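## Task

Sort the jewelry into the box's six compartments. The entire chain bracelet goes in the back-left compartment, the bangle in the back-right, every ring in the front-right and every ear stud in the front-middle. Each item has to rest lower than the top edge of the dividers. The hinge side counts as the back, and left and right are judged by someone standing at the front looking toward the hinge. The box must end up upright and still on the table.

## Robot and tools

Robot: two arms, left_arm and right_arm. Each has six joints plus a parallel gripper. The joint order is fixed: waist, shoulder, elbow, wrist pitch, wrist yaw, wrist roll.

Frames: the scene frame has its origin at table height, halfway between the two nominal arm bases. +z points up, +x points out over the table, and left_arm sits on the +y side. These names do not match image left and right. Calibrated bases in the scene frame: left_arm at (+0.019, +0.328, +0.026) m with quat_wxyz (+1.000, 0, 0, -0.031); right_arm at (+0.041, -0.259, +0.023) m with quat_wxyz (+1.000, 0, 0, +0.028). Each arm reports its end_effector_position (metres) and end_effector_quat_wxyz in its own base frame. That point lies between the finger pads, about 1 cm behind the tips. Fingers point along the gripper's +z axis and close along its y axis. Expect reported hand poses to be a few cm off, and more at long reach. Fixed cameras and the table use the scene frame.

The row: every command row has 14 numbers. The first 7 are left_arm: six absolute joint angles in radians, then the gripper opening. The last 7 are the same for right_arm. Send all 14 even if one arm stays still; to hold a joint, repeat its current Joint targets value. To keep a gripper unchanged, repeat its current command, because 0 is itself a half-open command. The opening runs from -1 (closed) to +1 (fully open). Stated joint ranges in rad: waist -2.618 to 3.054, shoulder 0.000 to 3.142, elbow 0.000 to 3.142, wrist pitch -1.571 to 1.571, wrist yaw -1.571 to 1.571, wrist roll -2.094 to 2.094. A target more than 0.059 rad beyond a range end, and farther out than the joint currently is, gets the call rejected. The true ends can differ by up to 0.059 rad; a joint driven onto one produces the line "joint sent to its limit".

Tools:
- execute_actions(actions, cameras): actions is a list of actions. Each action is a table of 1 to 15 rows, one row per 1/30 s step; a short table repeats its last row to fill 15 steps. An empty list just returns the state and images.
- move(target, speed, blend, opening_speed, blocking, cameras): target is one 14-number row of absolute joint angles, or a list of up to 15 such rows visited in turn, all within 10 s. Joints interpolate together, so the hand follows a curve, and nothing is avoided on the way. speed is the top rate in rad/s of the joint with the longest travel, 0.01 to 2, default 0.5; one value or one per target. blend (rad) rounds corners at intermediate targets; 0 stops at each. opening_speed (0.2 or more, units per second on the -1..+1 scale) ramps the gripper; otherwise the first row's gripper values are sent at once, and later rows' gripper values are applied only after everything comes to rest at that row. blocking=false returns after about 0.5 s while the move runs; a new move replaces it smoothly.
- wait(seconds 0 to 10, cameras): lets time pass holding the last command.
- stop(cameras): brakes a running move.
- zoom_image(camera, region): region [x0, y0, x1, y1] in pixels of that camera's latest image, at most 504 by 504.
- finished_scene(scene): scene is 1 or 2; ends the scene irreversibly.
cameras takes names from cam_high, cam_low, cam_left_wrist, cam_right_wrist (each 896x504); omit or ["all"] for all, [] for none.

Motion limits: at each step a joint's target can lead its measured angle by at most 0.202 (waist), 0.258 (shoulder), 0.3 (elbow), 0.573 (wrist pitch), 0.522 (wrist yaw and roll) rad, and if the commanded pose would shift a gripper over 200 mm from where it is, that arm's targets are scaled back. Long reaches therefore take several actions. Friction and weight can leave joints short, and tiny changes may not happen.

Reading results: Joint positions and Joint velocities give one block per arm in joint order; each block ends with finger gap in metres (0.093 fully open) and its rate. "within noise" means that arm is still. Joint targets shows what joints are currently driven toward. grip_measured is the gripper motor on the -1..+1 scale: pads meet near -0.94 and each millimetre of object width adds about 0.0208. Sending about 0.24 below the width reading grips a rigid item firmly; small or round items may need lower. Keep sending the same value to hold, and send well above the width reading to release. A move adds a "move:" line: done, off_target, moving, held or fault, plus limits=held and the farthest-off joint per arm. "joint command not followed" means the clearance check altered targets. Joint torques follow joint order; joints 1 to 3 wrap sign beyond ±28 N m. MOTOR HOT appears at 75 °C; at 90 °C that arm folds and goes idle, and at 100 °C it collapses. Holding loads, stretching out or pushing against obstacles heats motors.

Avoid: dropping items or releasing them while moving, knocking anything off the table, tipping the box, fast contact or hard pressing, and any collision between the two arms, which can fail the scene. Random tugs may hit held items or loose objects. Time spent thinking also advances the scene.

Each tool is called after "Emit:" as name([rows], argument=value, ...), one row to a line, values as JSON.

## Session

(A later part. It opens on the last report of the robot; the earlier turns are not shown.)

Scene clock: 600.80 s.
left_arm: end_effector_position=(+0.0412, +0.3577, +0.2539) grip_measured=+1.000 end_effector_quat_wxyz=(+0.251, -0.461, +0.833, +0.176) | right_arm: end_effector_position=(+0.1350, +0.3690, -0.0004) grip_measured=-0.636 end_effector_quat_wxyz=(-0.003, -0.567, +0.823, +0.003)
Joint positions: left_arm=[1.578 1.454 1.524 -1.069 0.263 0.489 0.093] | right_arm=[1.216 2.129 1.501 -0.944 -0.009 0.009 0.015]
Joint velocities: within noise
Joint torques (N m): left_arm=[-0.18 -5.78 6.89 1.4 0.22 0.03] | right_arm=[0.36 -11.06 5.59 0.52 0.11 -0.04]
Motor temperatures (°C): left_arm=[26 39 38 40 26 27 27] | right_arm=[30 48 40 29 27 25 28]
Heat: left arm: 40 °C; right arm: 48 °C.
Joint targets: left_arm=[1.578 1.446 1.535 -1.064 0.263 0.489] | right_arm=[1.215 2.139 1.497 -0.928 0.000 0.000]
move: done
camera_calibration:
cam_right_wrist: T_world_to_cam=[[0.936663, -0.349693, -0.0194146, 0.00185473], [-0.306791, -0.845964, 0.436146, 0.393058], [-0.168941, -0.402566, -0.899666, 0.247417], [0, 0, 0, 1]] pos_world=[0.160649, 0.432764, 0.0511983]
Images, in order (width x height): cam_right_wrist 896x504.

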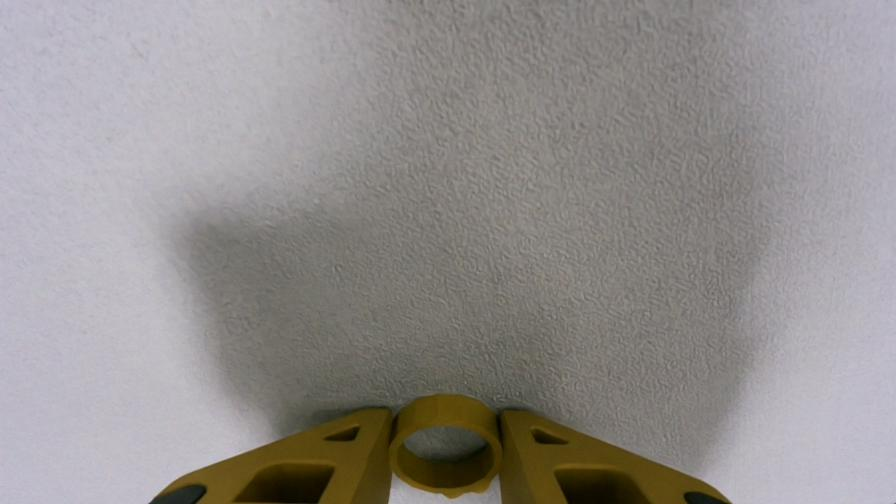

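Emit:
move([
  [1.578,1.446,1.535,-1.064,0.263,0.489,1,1.215,2.056,1.76,-1.275,0,0,-0.75],
  [1.578,1.446,1.535,-1.064,0.263,0.489,1,-0.105,1.794,1.395,-1.165,0,1.316,-0.75],
], speed=0.7, blend=0.08, cameras=["cam_right_wrist","cam_high"])

Scene clock: 624.57 s.
left_arm: end_effector_position=(+0.0412, +0.3577, +0.2539) grip_measured=+1.000 end_effector_quat_wxyz=(+0.251, -0.461, +0.833, +0.176) | right_arm: end_effector_position=(+0.3246, -0.0353, +0.0813) grip_measured=-0.652 end_effector_quat_wxyz=(-0.014, +0.649, +0.761, -0.008)
Joint positions: left_arm=[1.578 1.454 1.524 -1.069 0.263 0.489 0.093] | right_arm=[-0.11 1.824 1.403 -1.182 -0.002 1.303 0.014]
Joint velocities: within noise
Joint torques (N m): left_arm=[-0.18 -5.79 6.89 1.4 0.23 0.03] | right_arm=[0.87 -12.26 5.46 0.39 0.1 0.21]
Motor temperatures (°C): left_arm=[26 39 39 40 26 27 27] | right_arm=[30 50 40 29 27 25 29]
Heat: left arm: 40 °C; right arm: 50 °C.
Joint targets: left_arm=[1.578 1.446 1.535 -1.064 0.263 0.489] | right_arm=[-0.105 1.794 1.395 -1.165 0.000 1.316]
move: done
camera_calibration:
cam_right_wrist: T_world_to_cam=[[-0.9862, -0.164336, 0.0200855, 0.311969], [-0.138437, 0.885086, 0.444362, 0.079346], [-0.0908021, 0.43545, -0.895622, 0.194112], [0, 0, 0, 1]] pos_world=[0.336274, -0.103486, 0.132326]
Images, in order (width x height): cam_high 896x504, cam_right_wrist 896x504.

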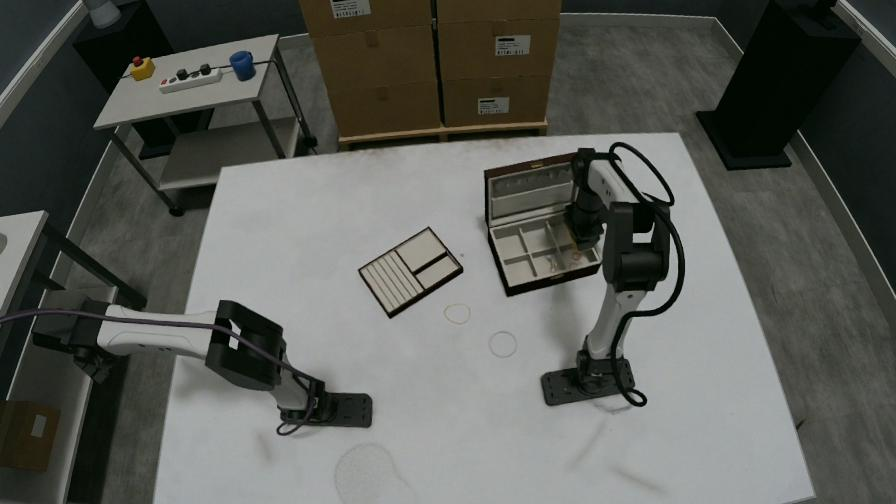

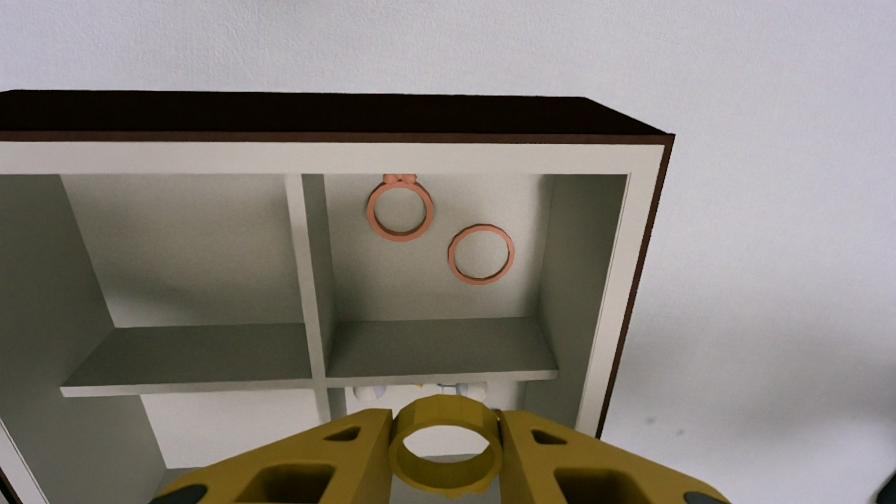

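Emit:
move([
  [1.578,1.446,1.535,-1.064,0.263,0.489,1,-0.105,1.855,1.26,-0.98,0,1.316,-0.75],
  [1.578,1.446,1.535,-1.064,0.263,0.489,1,-0.105,1.884,1.186,-0.871,0,1.316,-0.75],
], speed=0.3, blend=0.03, cameras=["cam_right_wrist","cam_low"])

Scene clock: 637.87 s.
left_arm: end_effector_position=(+0.0412, +0.3577, +0.2539) grip_measured=+1.000 end_effector_quat_wxyz=(+0.251, -0.461, +0.833, +0.176) | right_arm: end_effector_position=(+0.3253, -0.0354, +0.0158) grip_measured=-0.652 end_effector_quat_wxyz=(+0.000, +0.649, +0.760, +0.002)
Joint positions: left_arm=[1.578 1.454 1.524 -1.069 0.263 0.489 0.093] | right_arm=[-0.11 1.872 1.192 -0.888 -0.002 1.304 0.014]
Joint velocities: within noise
Joint torques (N m): left_arm=[-0.18 -5.78 6.89 1.4 0.23 0.02] | right_arm=[0.9 -8.32 5.19 0.45 0.1 0.17]
Motor temperatures (°C): left_arm=[26 39 39 40 26 27 27] | right_arm=[30 54 40 29 27 25 29]
Heat: left arm: 40 °C; right arm: 54 °C.
Joint targets: left_arm=[1.578 1.446 1.535 -1.064 0.263 0.489] | right_arm=[-0.105 1.884 1.186 -0.871 0.000 1.316]
move: done
camera_calibration:
cam_right_wrist: T_world_to_cam=[[-0.986566, -0.162818, -0.0133243, 0.31469], [-0.152272, 0.886988, 0.435966, 0.113344], [-0.0591645, 0.432138, -0.899865, 0.125166], [0, 0, 0, 1]] pos_world=[0.335127, -0.103387, 0.0674112]
Images, in order (width x height): cam_low 896x504, cam_right_wrist 896x504.

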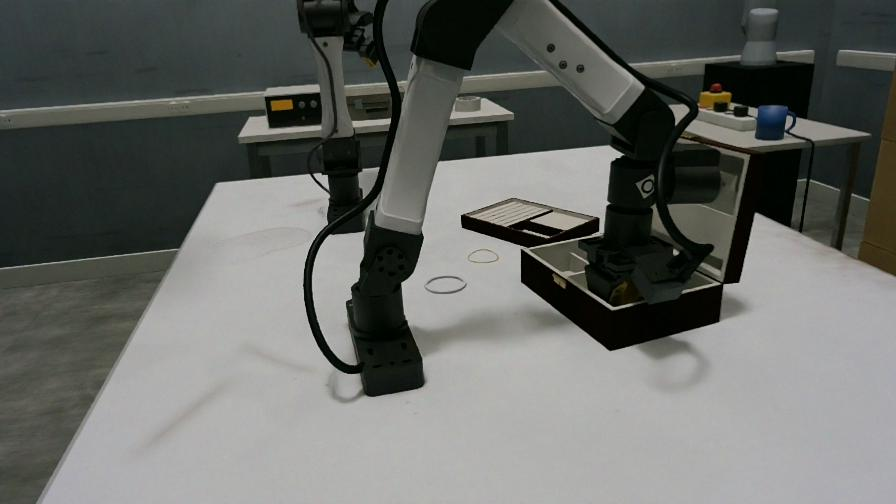

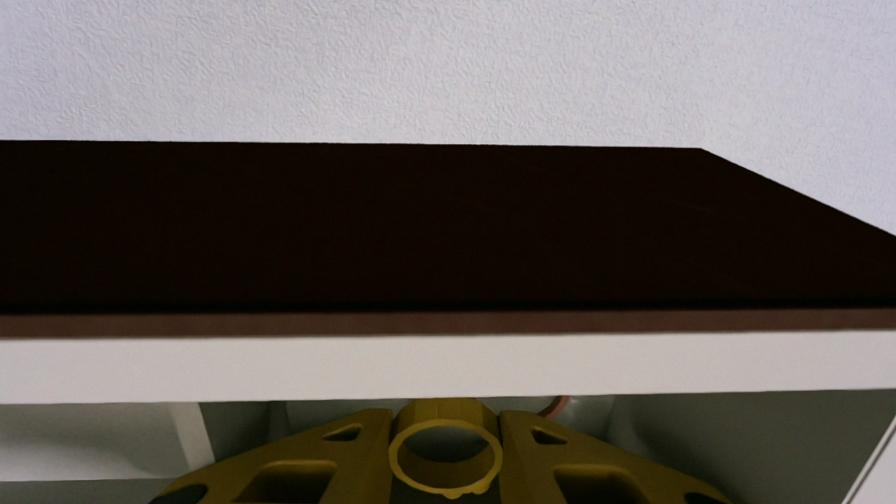

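Emit:
move(target=[1.578,1.446,1.535,-1.064,0.263,0.489,1,-0.105,1.884,1.186,-0.871,0,1.316,-0.3], opening_speed=0.4, cameras=[])

Emit:
move([
  [1.578,1.446,1.535,-1.064,0.263,0.489,1,-0.105,1.845,1.26,-0.98,0,1.316,-0.3],
  [1.578,1.446,1.535,-1.064,0.263,0.489,1,-0.105,1.785,1.45,-1.23,0,1.316,-0.3],
], speed=0.4, blend=0.03, cameras=["cam_right_wrist"])

Scene clock: 648.70 s.
left_arm: end_effector_position=(+0.0412, +0.3577, +0.2539) grip_measured=+1.000 end_effector_quat_wxyz=(+0.251, -0.461, +0.833, +0.176) | right_arm: end_effector_position=(+0.3239, -0.0352, +0.0158) grip_measured=-0.309 end_effector_quat_wxyz=(-0.002, +0.651, +0.759, +0.000)
Joint positions: left_arm=[1.578 1.454 1.524 -1.069 0.263 0.489 0.093] | right_arm=[-0.11 1.872 1.192 -0.894 -0.002 1.309 0.03]
Joint velocities: within noise
Joint torques (N m): left_arm=[-0.2 -5.78 6.89 1.4 0.23 0.03] | right_arm=[0.88 -8.29 5.16 0.52 0.11 0.13]
Motor temperatures (°C): left_arm=[26 39 39 40 26 27 27] | right_arm=[30 52 39 29 26 25 29]
Heat: left arm: 40 °C; right arm: 52 °C.
Joint targets: left_arm=[1.578 1.446 1.535 -1.064 0.263 0.489] | right_arm=[-0.105 1.884 1.186 -0.871 0.000 1.316]
move: done
No camera images: "cameras" was empty.

Scene clock: 650.33 s.
left_arm: end_effector_position=(+0.0412, +0.3577, +0.2539) grip_measured=+1.000 end_effector_quat_wxyz=(+0.251, -0.461, +0.833, +0.176) | right_arm: end_effector_position=(+0.3258, -0.0354, +0.0935) grip_measured=-0.302 end_effector_quat_wxyz=(-0.008, +0.652, +0.758, -0.004)
Joint positions: left_arm=[1.578 1.454 1.524 -1.069 0.263 0.489 0.093] | right_arm=[-0.11 1.809 1.433 -1.213 -0.002 1.311 0.031]
Joint velocities: within noise
Joint torques (N m): left_arm=[-0.18 -5.78 6.89 1.4 0.23 0.03] | right_arm=[0.88 -11.58 7.94 0.09 0.11 0.11]
Motor temperatures (°C): left_arm=[26 39 39 40 26 27 27] | right_arm=[30 52 40 29 26 25 29]
Heat: left arm: 40 °C; right arm: 52 °C.
Joint targets: left_arm=[1.578 1.446 1.535 -1.064 0.263 0.489] | right_arm=[-0.105 1.785 1.450 -1.230 0.000 1.316]
move: done
camera_calibration:
cam_right_wrist: T_world_to_cam=[[-0.98773, -0.156032, 0.00655967, 0.314958], [-0.137194, 0.887017, 0.440884, 0.0741898], [-0.0746105, 0.434574, -0.89754, 0.200102], [0, 0, 0, 1]] pos_world=[0.336202, -0.103623, 0.144824]
Images, in order (width x height): cam_right_wrist 896x504.

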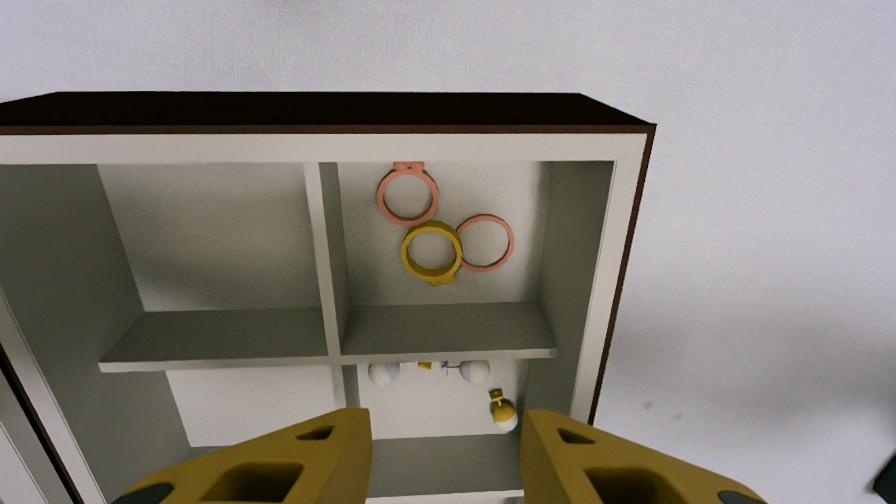

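Emit:
move(target=[1.578,1.446,1.535,-1.064,0.263,0.489,1,0.86,1.402,1.04,-1.195,0,0,0], speed=0.8, cameras=["cam_right_wrist","cam_high"])

Scene clock: 727.03 s.
left_arm: end_effector_position=(+0.0412, +0.3577, +0.2539) grip_measured=+1.000 end_effector_quat_wxyz=(+0.251, -0.461, +0.833, +0.176) | right_arm: end_effector_position=(+0.1489, +0.1721, +0.0988) grip_measured=-0.002 end_effector_quat_wxyz=(-0.006, -0.409, +0.912, -0.002)
Joint positions: left_arm=[1.578 1.454 1.524 -1.069 0.263 0.489 0.093] | right_arm=[0.856 1.421 1.048 -1.211 -0.002 0.013 0.045]
Joint velocities: within noise
Joint torques (N m): left_arm=[-0.18 -5.79 6.89 1.4 0.23 0.02] | right_arm=[0.81 -7.15 5.59 0.5 0.05 -0.05]
Motor temperatures (°C): left_arm=[26 39 39 40 26 27 27] | right_arm=[30 54 44 28 26 25 28]
Heat: left arm: 40 °C; right arm: 54 °C.
Joint targets: left_arm=[1.578 1.446 1.535 -1.064 0.263 0.489] | right_arm=[0.860 1.402 1.040 -1.195 0.000 0.000]
move: done
camera_calibration:
cam_right_wrist: T_world_to_cam=[[0.750848, -0.660358, -0.0124729, 0.00239919], [-0.586976, -0.67583, 0.445772, 0.198921], [-0.302798, -0.327385, -0.89506, 0.266321], [0, 0, 0, 1]] pos_world=[0.195602, 0.223211, 0.14973]
Images, in order (width x height): cam_high 896x504, cam_right_wrist 896x504.

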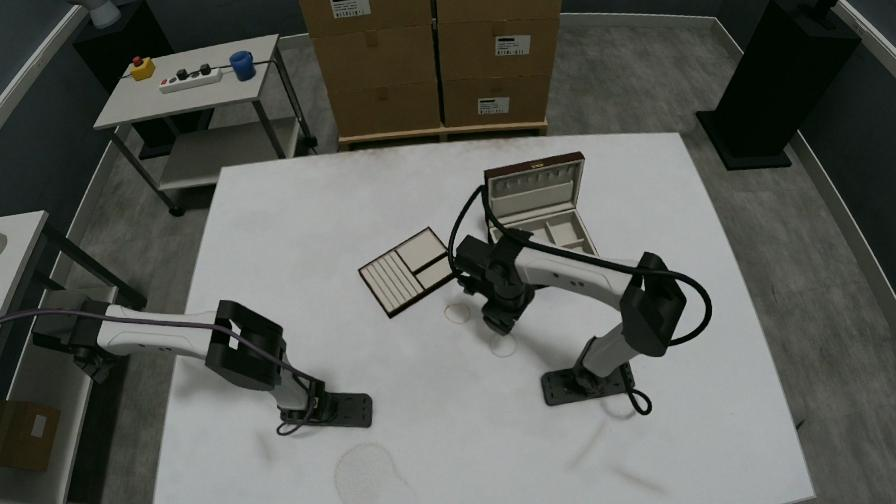

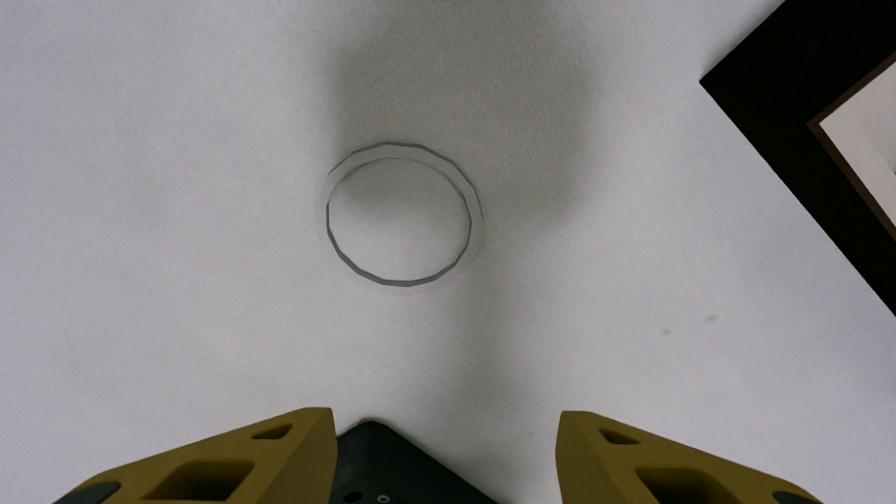

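Emit:
move(target=[1.578,1.446,1.535,-1.064,0.263,0.489,1,1.062,0.982,0.442,-0.505,0,0,-0.4], speed=0.7, cameras=["cam_right_wrist","cam_low"])

Scene clock: 792.47 s.
left_arm: end_effector_position=(+0.0412, +0.3577, +0.2539) grip_measured=+1.000 end_effector_quat_wxyz=(+0.251, -0.461, +0.833, +0.176) | right_arm: end_effector_position=(+0.1149, +0.2037, +0.0472) grip_measured=-0.398 end_effector_quat_wxyz=(+0.215, -0.483, +0.839, +0.128)
Joint positions: left_arm=[1.578 1.454 1.524 -1.069 0.263 0.489 0.093] | right_arm=[1.056 0.993 0.449 -0.522 -0.002 0.012 0.026]
Joint velocities: within noise
Joint torques (N m): left_arm=[-0.18 -5.78 6.89 1.4 0.23 0.03] | right_arm=[1.01 -3 6.39 1.55 0.04 -0.08]
Motor temperatures (°C): left_arm=[26 39 39 40 26 27 27] | right_arm=[30 48 40 28 26 25 27]
Heat: left arm: 40 °C; right arm: 48 °C.
Joint targets: left_arm=[1.578 1.446 1.535 -1.064 0.263 0.489] | right_arm=[1.062 0.982 0.442 -0.505 0.000 0.000]
move: done
camera_calibration:
cam_right_wrist: T_world_to_cam=[[0.870899, -0.491285, -0.0132033, -0.0000703793], [-0.491201, -0.869245, -0.0559804, 0.275439], [0.0160255, 0.0552388, -0.998345, 0.110448], [0, 0, 0, 1]] pos_world=[0.133587, 0.233289, 0.125684]
Images, in order (width x height): cam_low 896x504, cam_right_wrist 896x504.

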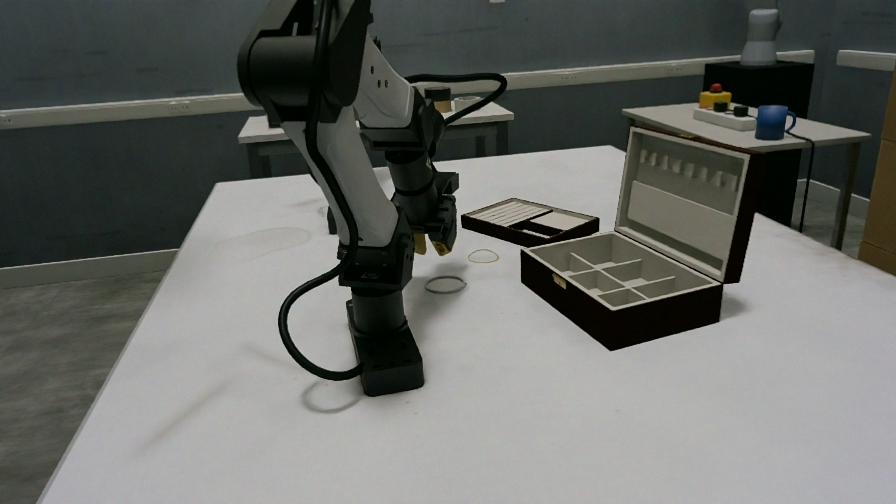

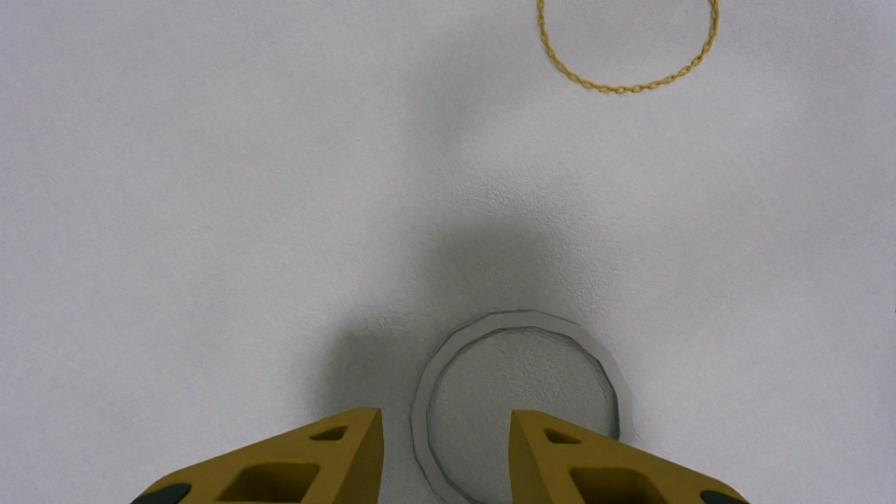

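Emit:
move([
  [1.578,1.446,1.535,-1.064,0.263,0.489,1,1.095,0.990,0.442,-0.505,0,0,-0.4],
  [1.578,1.446,1.535,-1.064,0.263,0.489,1,1.095,1.108,0.285,-0.222,0,0,-0.4],
], speed=0.25, cameras=["cam_right_wrist","cam_low"])

Scene clock: 807.07 s.
left_arm: end_effector_position=(+0.0412, +0.3577, +0.2539) grip_measured=+1.000 end_effector_quat_wxyz=(+0.251, -0.461, +0.833, +0.176) | right_arm: end_effector_position=(+0.1082, +0.2078, +0.0032) grip_measured=-0.398 end_effector_quat_wxyz=(+0.220, -0.496, +0.829, +0.136)
Joint positions: left_arm=[1.578 1.454 1.524 -1.069 0.263 0.489 0.093] | right_arm=[1.09 1.101 0.292 -0.239 -0.001 0.012 0.026]
Joint velocities: within noise
Joint torques (N m): left_arm=[-0.18 -5.78 6.89 1.4 0.22 0.03] | right_arm=[0.91 -1.61 5.74 1.58 0.03 -0.07]
Motor temperatures (°C): left_arm=[26 39 39 40 26 27 27] | right_arm=[30 46 40 30 26 25 27]
Heat: left arm: 40 °C; right arm: 46 °C.
Joint targets: left_arm=[1.578 1.446 1.535 -1.064 0.263 0.489] | right_arm=[1.095 1.108 0.285 -0.222 0.000 0.000]
move: done
camera_calibration:
cam_right_wrist: T_world_to_cam=[[0.887098, -0.461401, -0.0128479, -0.000727927], [-0.461021, -0.884309, -0.0738716, 0.27314], [0.0227229, 0.0714545, -0.997185, 0.0623036], [0, 0, 0, 1]] pos_world=[0.125153, 0.236753, 0.0822962]
Images, in order (width x height): cam_low 896x504, cam_right_wrist 896x504.

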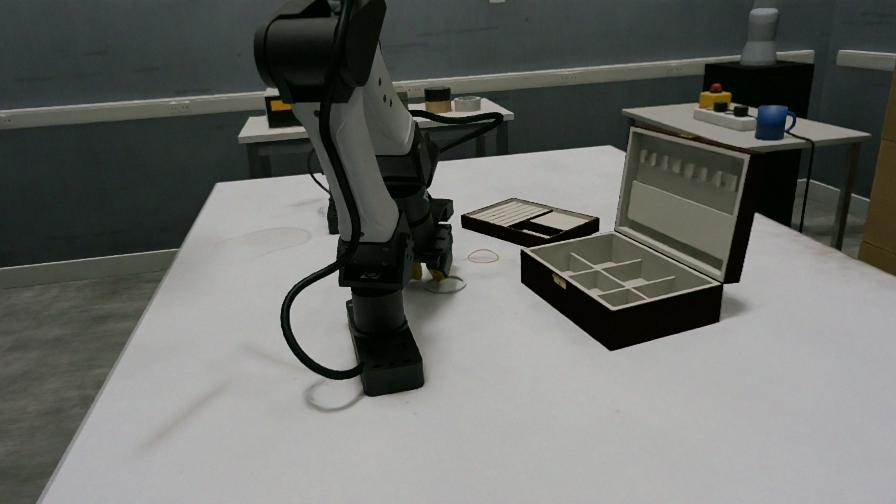

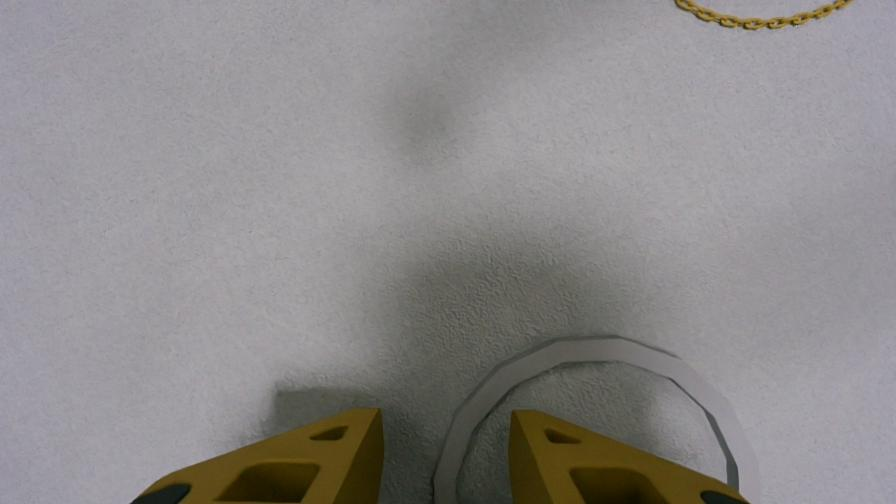

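Emit:
move([
  [1.578,1.446,1.535,-1.064,0.263,0.489,1,1.095,1.116,0.276,-0.206,0,0,-0.4],
  [1.578,1.446,1.535,-1.064,0.263,0.489,1,1.095,1.116,0.276,-0.206,0,0,-0.98],
], speed=0.2, opening_speed=0.6, cameras=["cam_right_wrist"])

Scene clock: 818.27 s.
left_arm: end_effector_position=(+0.0412, +0.3577, +0.2539) grip_measured=+1.000 end_effector_quat_wxyz=(+0.251, -0.461, +0.833, +0.176) | right_arm: end_effector_position=(+0.1084, +0.2083, +0.0017) grip_measured=-0.967 end_effector_quat_wxyz=(+0.222, -0.496, +0.828, +0.137)
Joint positions: left_arm=[1.578 1.454 1.524 -1.069 0.263 0.489 0.093] | right_arm=[1.09 1.107 0.285 -0.221 -0.001 0.012 0]
Joint velocities: within noise
Joint torques (N m): left_arm=[-0.18 -5.78 6.87 1.4 0.23 0.03] | right_arm=[0.92 -1.44 5.46 1.58 0.04 -0.07]
Motor temperatures (°C): left_arm=[26 39 39 40 26 27 27] | right_arm=[29 44 40 31 26 25 27]
Heat: left arm: 40 °C; right arm: 44 °C.
Joint targets: left_arm=[1.578 1.446 1.535 -1.064 0.263 0.489] | right_arm=[1.095 1.116 0.276 -0.206 0.000 0.000]
move: done
camera_calibration:
cam_right_wrist: T_world_to_cam=[[0.887126, -0.461349, -0.0128417, -0.000761373], [-0.460859, -0.884, -0.078436, 0.273576], [0.0248343, 0.0755008, -0.996836, 0.059726], [0, 0, 0, 1]] pos_world=[0.125272, 0.236981, 0.0809854]
Images, in order (width x height): cam_right_wrist 896x504.

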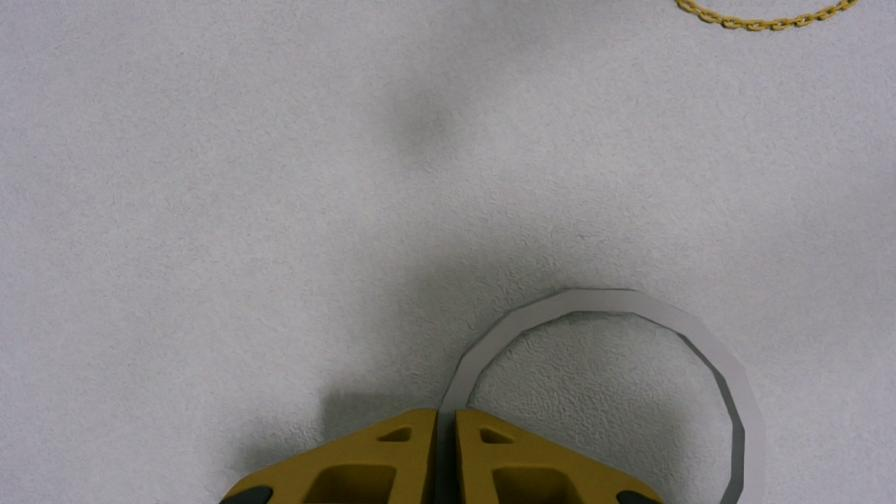

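Emit:
move(target=[1.578,1.446,1.535,-1.064,0.263,0.489,1,1.095,0.982,0.445,-0.515,0,0,-0.98], speed=0.25, cameras=["cam_right_wrist","cam_low"])

Emit:
zoom_image(camera="cam_low", region=[380, 200, 540, 320])

Scene clock: 830.90 s.
left_arm: end_effector_position=(+0.0412, +0.3577, +0.2539) grip_measured=+1.000 end_effector_quat_wxyz=(+0.251, -0.461, +0.833, +0.176) | right_arm: end_effector_position=(+0.1066, +0.2049, +0.0405) grip_measured=-0.967 end_effector_quat_wxyz=(+0.211, -0.497, +0.831, +0.131)
Joint positions: left_arm=[1.578 1.454 1.524 -1.069 0.263 0.489 0.093] | right_arm=[1.09 0.992 0.423 -0.499 -0.001 0.012 0]
Joint velocities: within noise
Joint torques (N m): left_arm=[-0.18 -5.78 6.89 1.4 0.23 0.03] | right_arm=[0.92 -2.89 9.14 1.21 0.04 -0.07]
Motor temperatures (°C): left_arm=[26 39 39 40 26 27 27] | right_arm=[29 43 40 31 26 25 28]
Heat: left arm: 40 °C; right arm: 43 °C.
Joint targets: left_arm=[1.578 1.446 1.535 -1.064 0.263 0.489] | right_arm=[1.095 0.982 0.445 -0.515 0.000 0.000]
move: done
camera_calibration:
cam_right_wrist: T_world_to_cam=[[0.886971, -0.461645, -0.0128733, -0.000179049], [-0.461645, -0.885507, -0.0525521, 0.272074], [0.012861, 0.0525551, -0.998535, 0.104782], [0, 0, 0, 1]] pos_world=[0.124413, 0.235334, 0.118924]
Images, in order (width x height): cam_low 896x504, cam_right_wrist 896x504.

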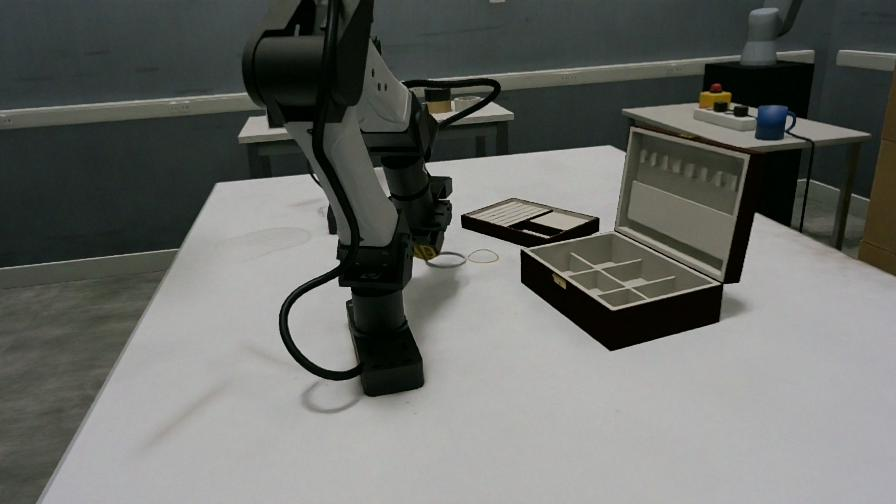

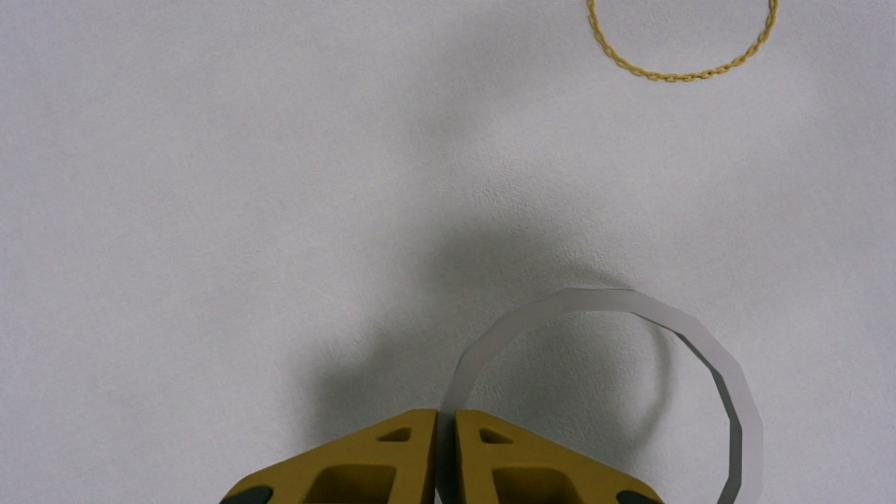

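Scaled by 3.150 from the camera's 896x504 image, which has a finer 1280x720 frame.

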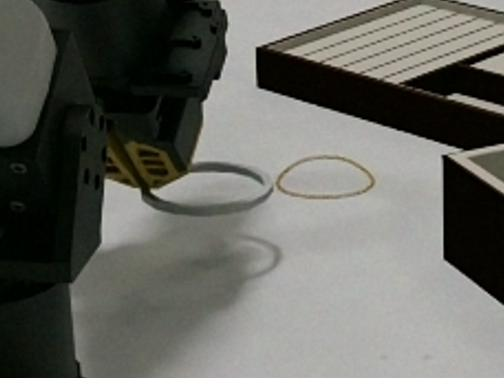

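Emit:
move([
  [1.578,1.446,1.535,-1.064,0.263,0.489,1,1.095,0.918,0.704,-0.833,0,0,-0.98],
  [1.578,1.446,1.535,-1.064,0.263,0.489,1,-0.228,1.622,1.03,-0.363,-0.52,0.337,-0.98],
], speed=0.5, blend=0.05)

Emit:
zoom_image(camera="cam_low", region=[500, 120, 780, 360])

Emit:
zoom_image(camera="cam_high", region=[470, 130, 670, 310])

Scene clock: 886.23 s.
left_arm: end_effector_position=(+0.0412, +0.3577, +0.2539) grip_measured=+1.000 end_effector_quat_wxyz=(+0.251, -0.461, +0.833, +0.176) | right_arm: end_effector_position=(+0.3964, -0.0079, +0.1022) grip_measured=-0.967 end_effector_quat_wxyz=(+0.266, +0.184, +0.912, +0.254)
Joint positions: left_arm=[1.578 1.454 1.524 -1.069 0.263 0.489 0.093] | right_arm=[-0.229 1.612 1.005 -0.382 -0.509 0.324 0]
Joint velocities: within noise
Joint torques (N m): left_arm=[-0.18 -5.79 6.87 1.4 0.23 0.02] | right_arm=[0.53 -7.16 9.37 1.66 -0.36 0.16]
Motor temperatures (°C): left_arm=[26 39 39 40 26 27 27] | right_arm=[29 41 46 31 26 25 28]
Heat: left arm: 40 °C; right arm: 46 °C.
Joint targets: left_arm=[1.578 1.446 1.535 -1.064 0.263 0.489] | right_arm=[-0.228 1.622 1.030 -0.363 -0.520 0.337]
move: done
camera_calibration:
cam_right_wrist: T_world_to_cam=[[-0.188181, -0.802593, -0.566068, 0.125386], [-0.965934, 0.255497, -0.0411432, 0.428416], [0.17765, 0.539042, -0.823331, 0.0944202], [0, 0, 0, 1]] pos_world=[0.420643, -0.059722, 0.166342]

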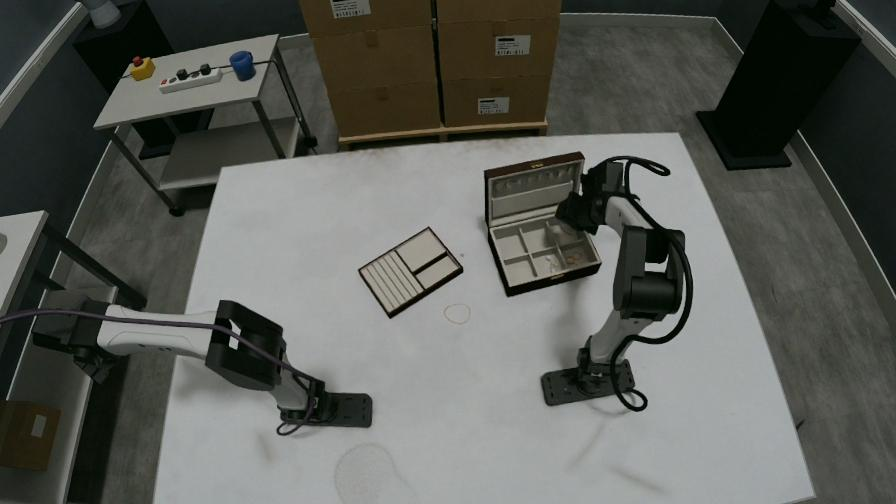

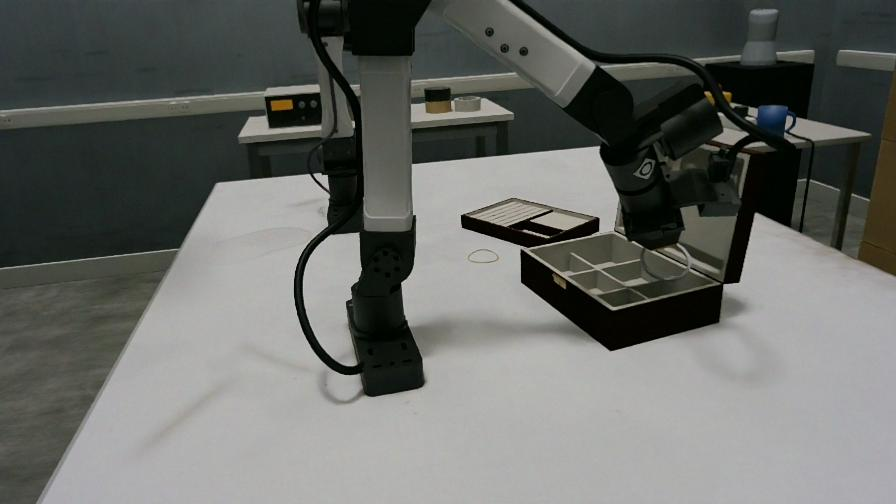

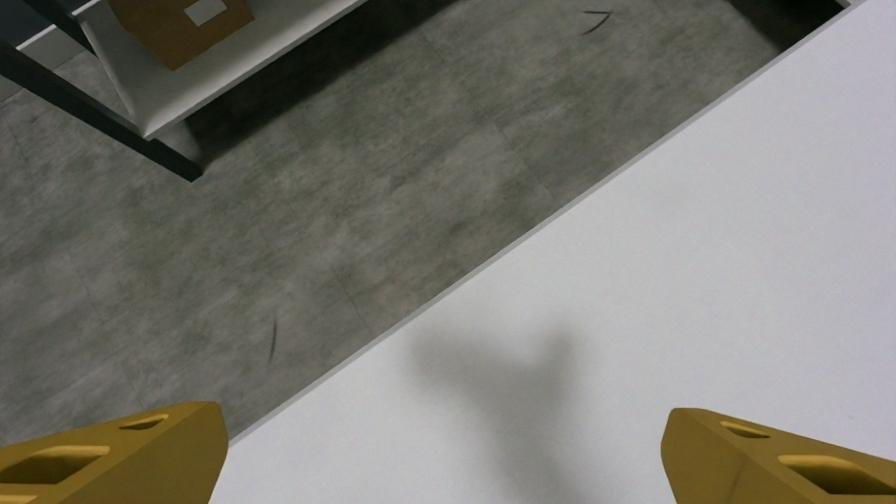

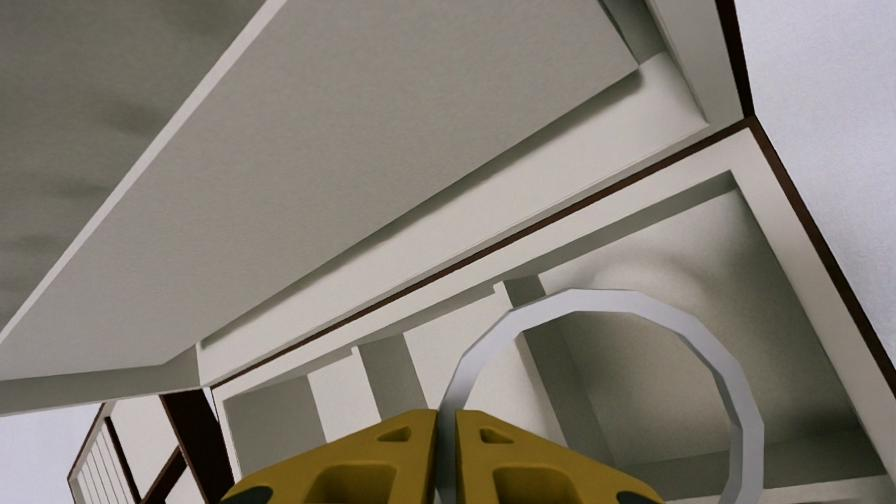

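Scaled by 1.800 from the camera's 896x504 image, which has a finer 1280x720 frame.

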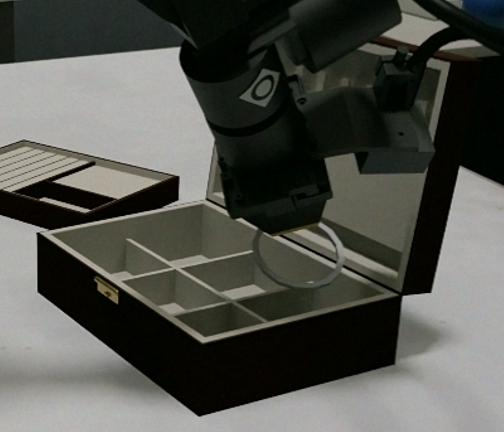

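Scaled by 2.520 from the camera's 896x504 image, which has a finer 1280x720 frame.

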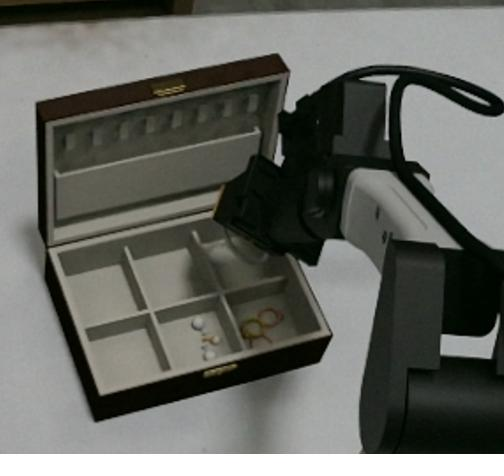

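Emit:
move(target=[1.578,1.446,1.535,-1.064,0.263,0.489,1,-0.228,1.690,0.911,-0.178,-0.53,0.345,-0.98], speed=0.3, cameras=["cam_right_wrist","cam_low"])

Emit:
zoom_image(camera="cam_low", region=[500, 120, 780, 360])

Scene clock: 905.80 s.
left_arm: end_effector_position=(+0.0412, +0.3577, +0.2539) grip_measured=+1.000 end_effector_quat_wxyz=(+0.251, -0.461, +0.833, +0.176) | right_arm: end_effector_position=(+0.4021, -0.0077, +0.0692) grip_measured=-0.967 end_effector_quat_wxyz=(+0.277, +0.181, +0.907, +0.260)
Joint positions: left_arm=[1.578 1.454 1.524 -1.069 0.263 0.489 0.093] | right_arm=[-0.229 1.68 0.916 -0.197 -0.52 0.333 0]
Joint velocities: within noise
Joint torques (N m): left_arm=[-0.18 -5.79 6.89 1.4 0.23 0.03] | right_arm=[0.53 -7.5 6.13 1.72 -0.34 0.13]
Motor temperatures (°C): left_arm=[26 39 39 40 26 27 27] | right_arm=[29 43 47 32 27 25 28]
Heat: left arm: 40 °C; right arm: 47 °C.
Joint targets: left_arm=[1.578 1.446 1.535 -1.064 0.263 0.489] | right_arm=[-0.228 1.690 0.911 -0.178 -0.530 0.345]
move: done
camera_calibration:
cam_right_wrist: T_world_to_cam=[[-0.173779, -0.79854, -0.576312, 0.10291], [-0.964519, 0.256126, -0.0640517, 0.433479], [0.198756, 0.544733, -0.814716, 0.0570842], [0, 0, 0, 1]] pos_world=[0.424637, -0.0599432, 0.133581]
Images, in order (width x height): cam_low 896x504, cam_right_wrist 896x504.

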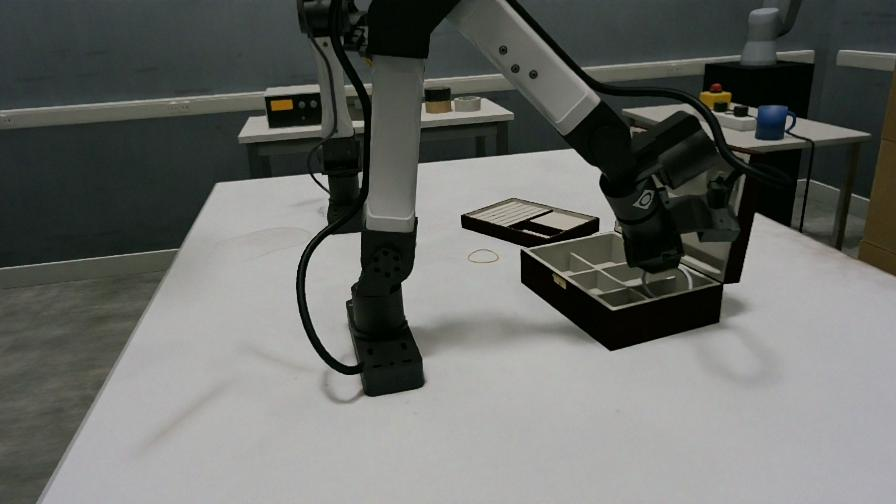

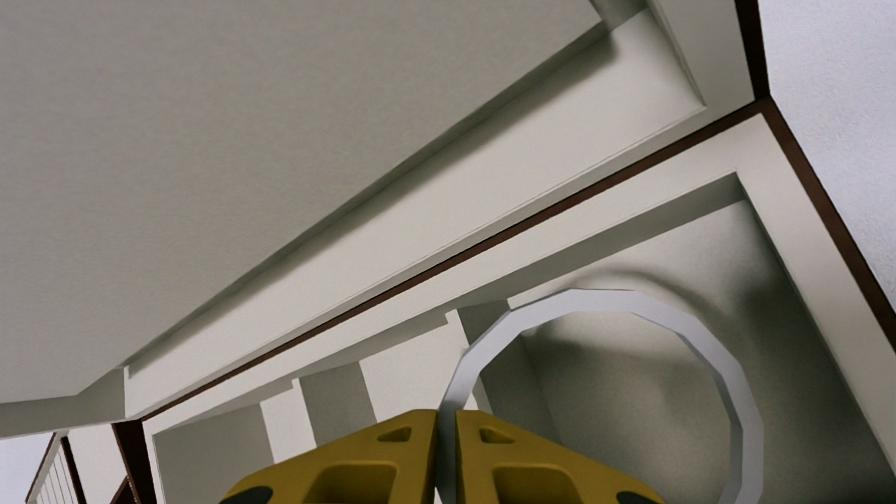

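Scaled by 1.800 from the camera's 896x504 image, which has a finer 1280x720 frame.

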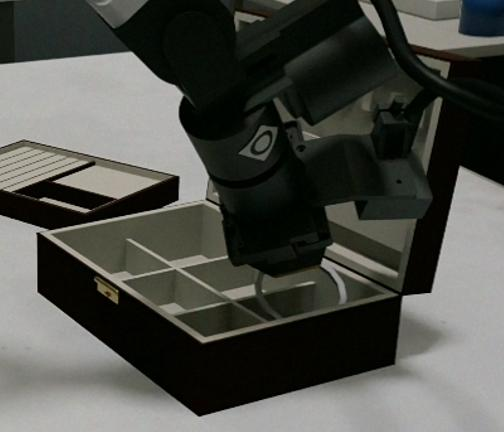

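Emit:
move([
  [1.578,1.446,1.535,-1.064,0.263,0.489,1,-0.243,1.690,0.911,-0.178,-0.53,0.345,-0.98],
  [1.578,1.446,1.535,-1.064,0.263,0.489,1,-0.243,1.764,0.849,-0.043,-0.53,0.345,-0.98],
], speed=0.2, cameras=["cam_right_wrist","cam_low"])

Emit:
zoom_image(camera="cam_low", region=[500, 120, 780, 360])

Scene clock: 937.70 s.
left_arm: end_effector_position=(+0.0412, +0.3577, +0.2539) grip_measured=+1.000 end_effector_quat_wxyz=(+0.251, -0.461, +0.833, +0.176) | right_arm: end_effector_position=(+0.4034, -0.0104, +0.0417) grip_measured=-0.967 end_effector_quat_wxyz=(+0.282, +0.183, +0.905, +0.262)
Joint positions: left_arm=[1.578 1.454 1.524 -1.069 0.263 0.489 0.093] | right_arm=[-0.237 1.748 0.857 -0.062 -0.527 0.333 0]
Joint velocities: within noise
Joint torques (N m): left_arm=[-0.18 -5.79 6.89 1.4 0.23 0.02] | right_arm=[-0.03 -7.15 5.42 1.71 -0.28 0.14]
Motor temperatures (°C): left_arm=[26 39 39 40 26 27 27] | right_arm=[29 44 44 34 27 25 28]
Heat: left arm: 40 °C; right arm: 44 °C.
Joint targets: left_arm=[1.578 1.446 1.535 -1.064 0.263 0.489] | right_arm=[-0.243 1.764 0.849 -0.043 -0.530 0.345]
move: done
camera_calibration:
cam_right_wrist: T_world_to_cam=[[-0.171575, -0.795315, -0.581409, 0.0845081], [-0.962619, 0.260891, -0.0728044, 0.433394], [0.209587, 0.547184, -0.810348, 0.0314183], [0, 0, 0, 1]] pos_world=[0.425108, -0.0630497, 0.106147]
Images, in order (width x height): cam_low 896x504, cam_right_wrist 896x504.

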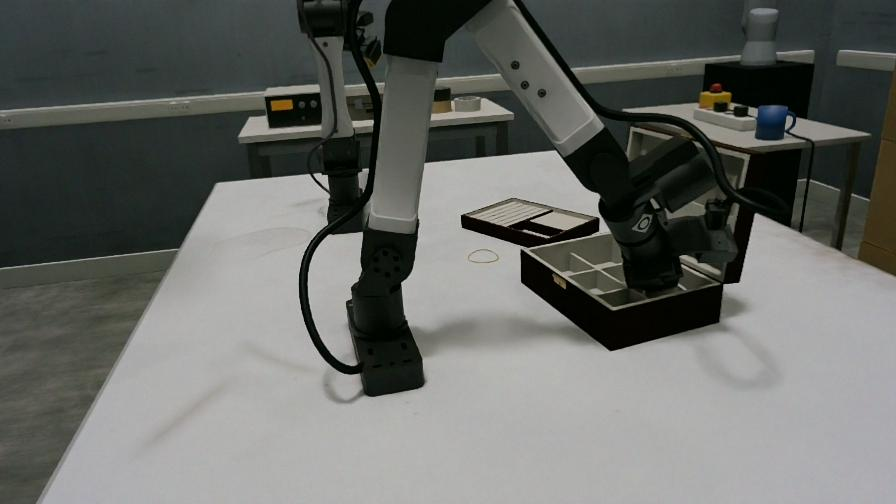

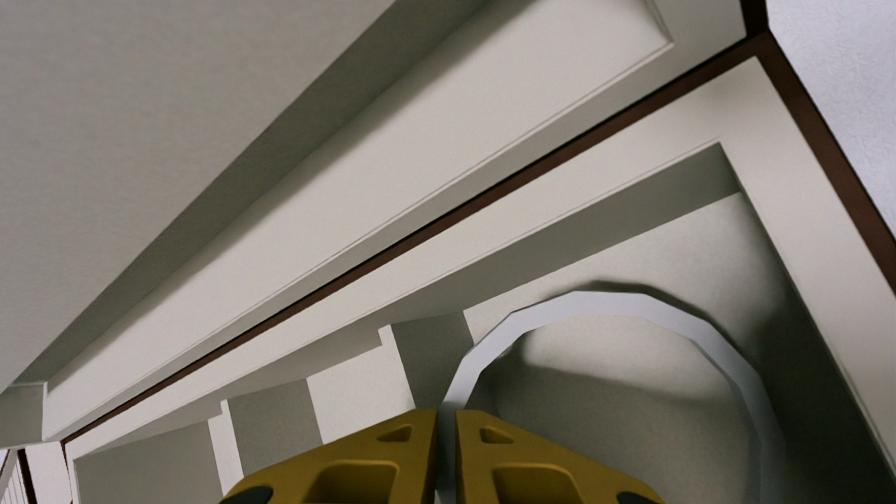

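Scaled by 1.800 from the camera's 896x504 image, which has a finer 1280x720 frame.

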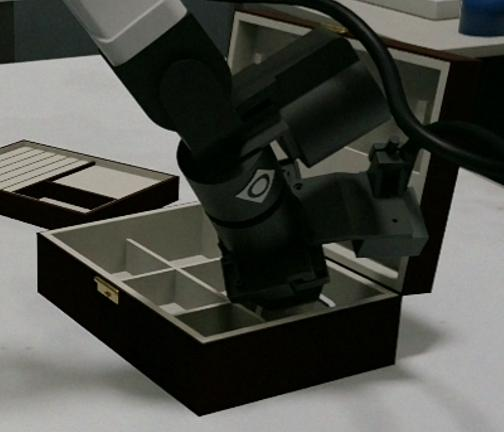

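Emit:
move(target=[1.578,1.446,1.535,-1.064,0.263,0.489,1,-0.243,1.764,0.849,-0.043,-0.53,0.345,-0.65], opening_speed=0.2, cameras=["cam_right_wrist"])

Scene clock: 945.43 s.
left_arm: end_effector_position=(+0.0412, +0.3577, +0.2539) grip_measured=+1.000 end_effector_quat_wxyz=(+0.251, -0.461, +0.833, +0.176) | right_arm: end_effector_position=(+0.4038, -0.0105, +0.0420) grip_measured=-0.652 end_effector_quat_wxyz=(+0.283, +0.182, +0.904, +0.262)
Joint positions: left_arm=[1.578 1.454 1.524 -1.069 0.263 0.489 0.093] | right_arm=[-0.237 1.748 0.857 -0.058 -0.527 0.333 0.014]
Joint velocities: within noise
Joint torques (N m): left_arm=[-0.2 -5.79 6.89 1.4 0.23 0.02] | right_arm=[-0.01 -7.13 5.49 1.69 -0.29 0.13]
Motor temperatures (°C): left_arm=[26 39 39 40 26 27 27] | right_arm=[29 44 43 34 27 25 28]
Heat: left arm: 40 °C; right arm: 44 °C.
Joint targets: left_arm=[1.578 1.446 1.535 -1.064 0.263 0.489] | right_arm=[-0.243 1.764 0.849 -0.043 -0.530 0.345]
move: done
camera_calibration:
cam_right_wrist: T_world_to_cam=[[-0.170362, -0.7955, -0.581513, 0.0841656], [-0.962367, 0.26112, -0.0752699, 0.433836], [0.211722, 0.546806, -0.810048, 0.0307221], [0, 0, 0, 1]] pos_world=[0.425343, -0.0631284, 0.106484]
Images, in order (width x height): cam_right_wrist 896x504.

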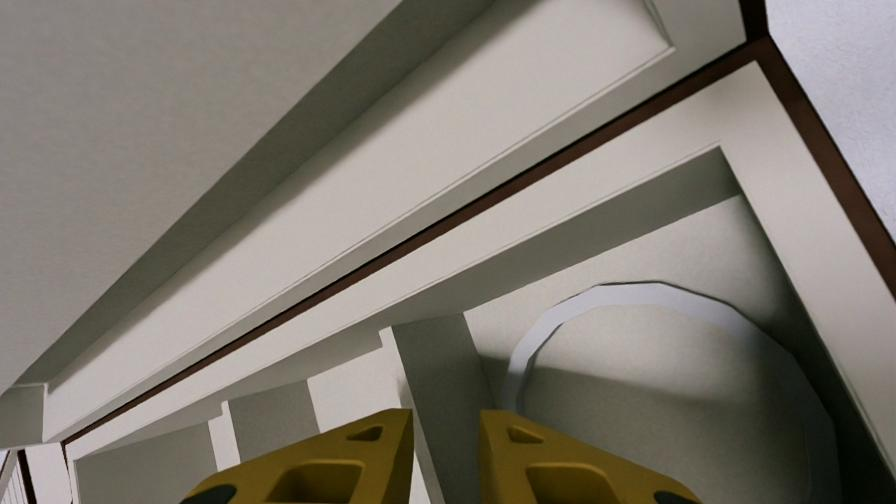

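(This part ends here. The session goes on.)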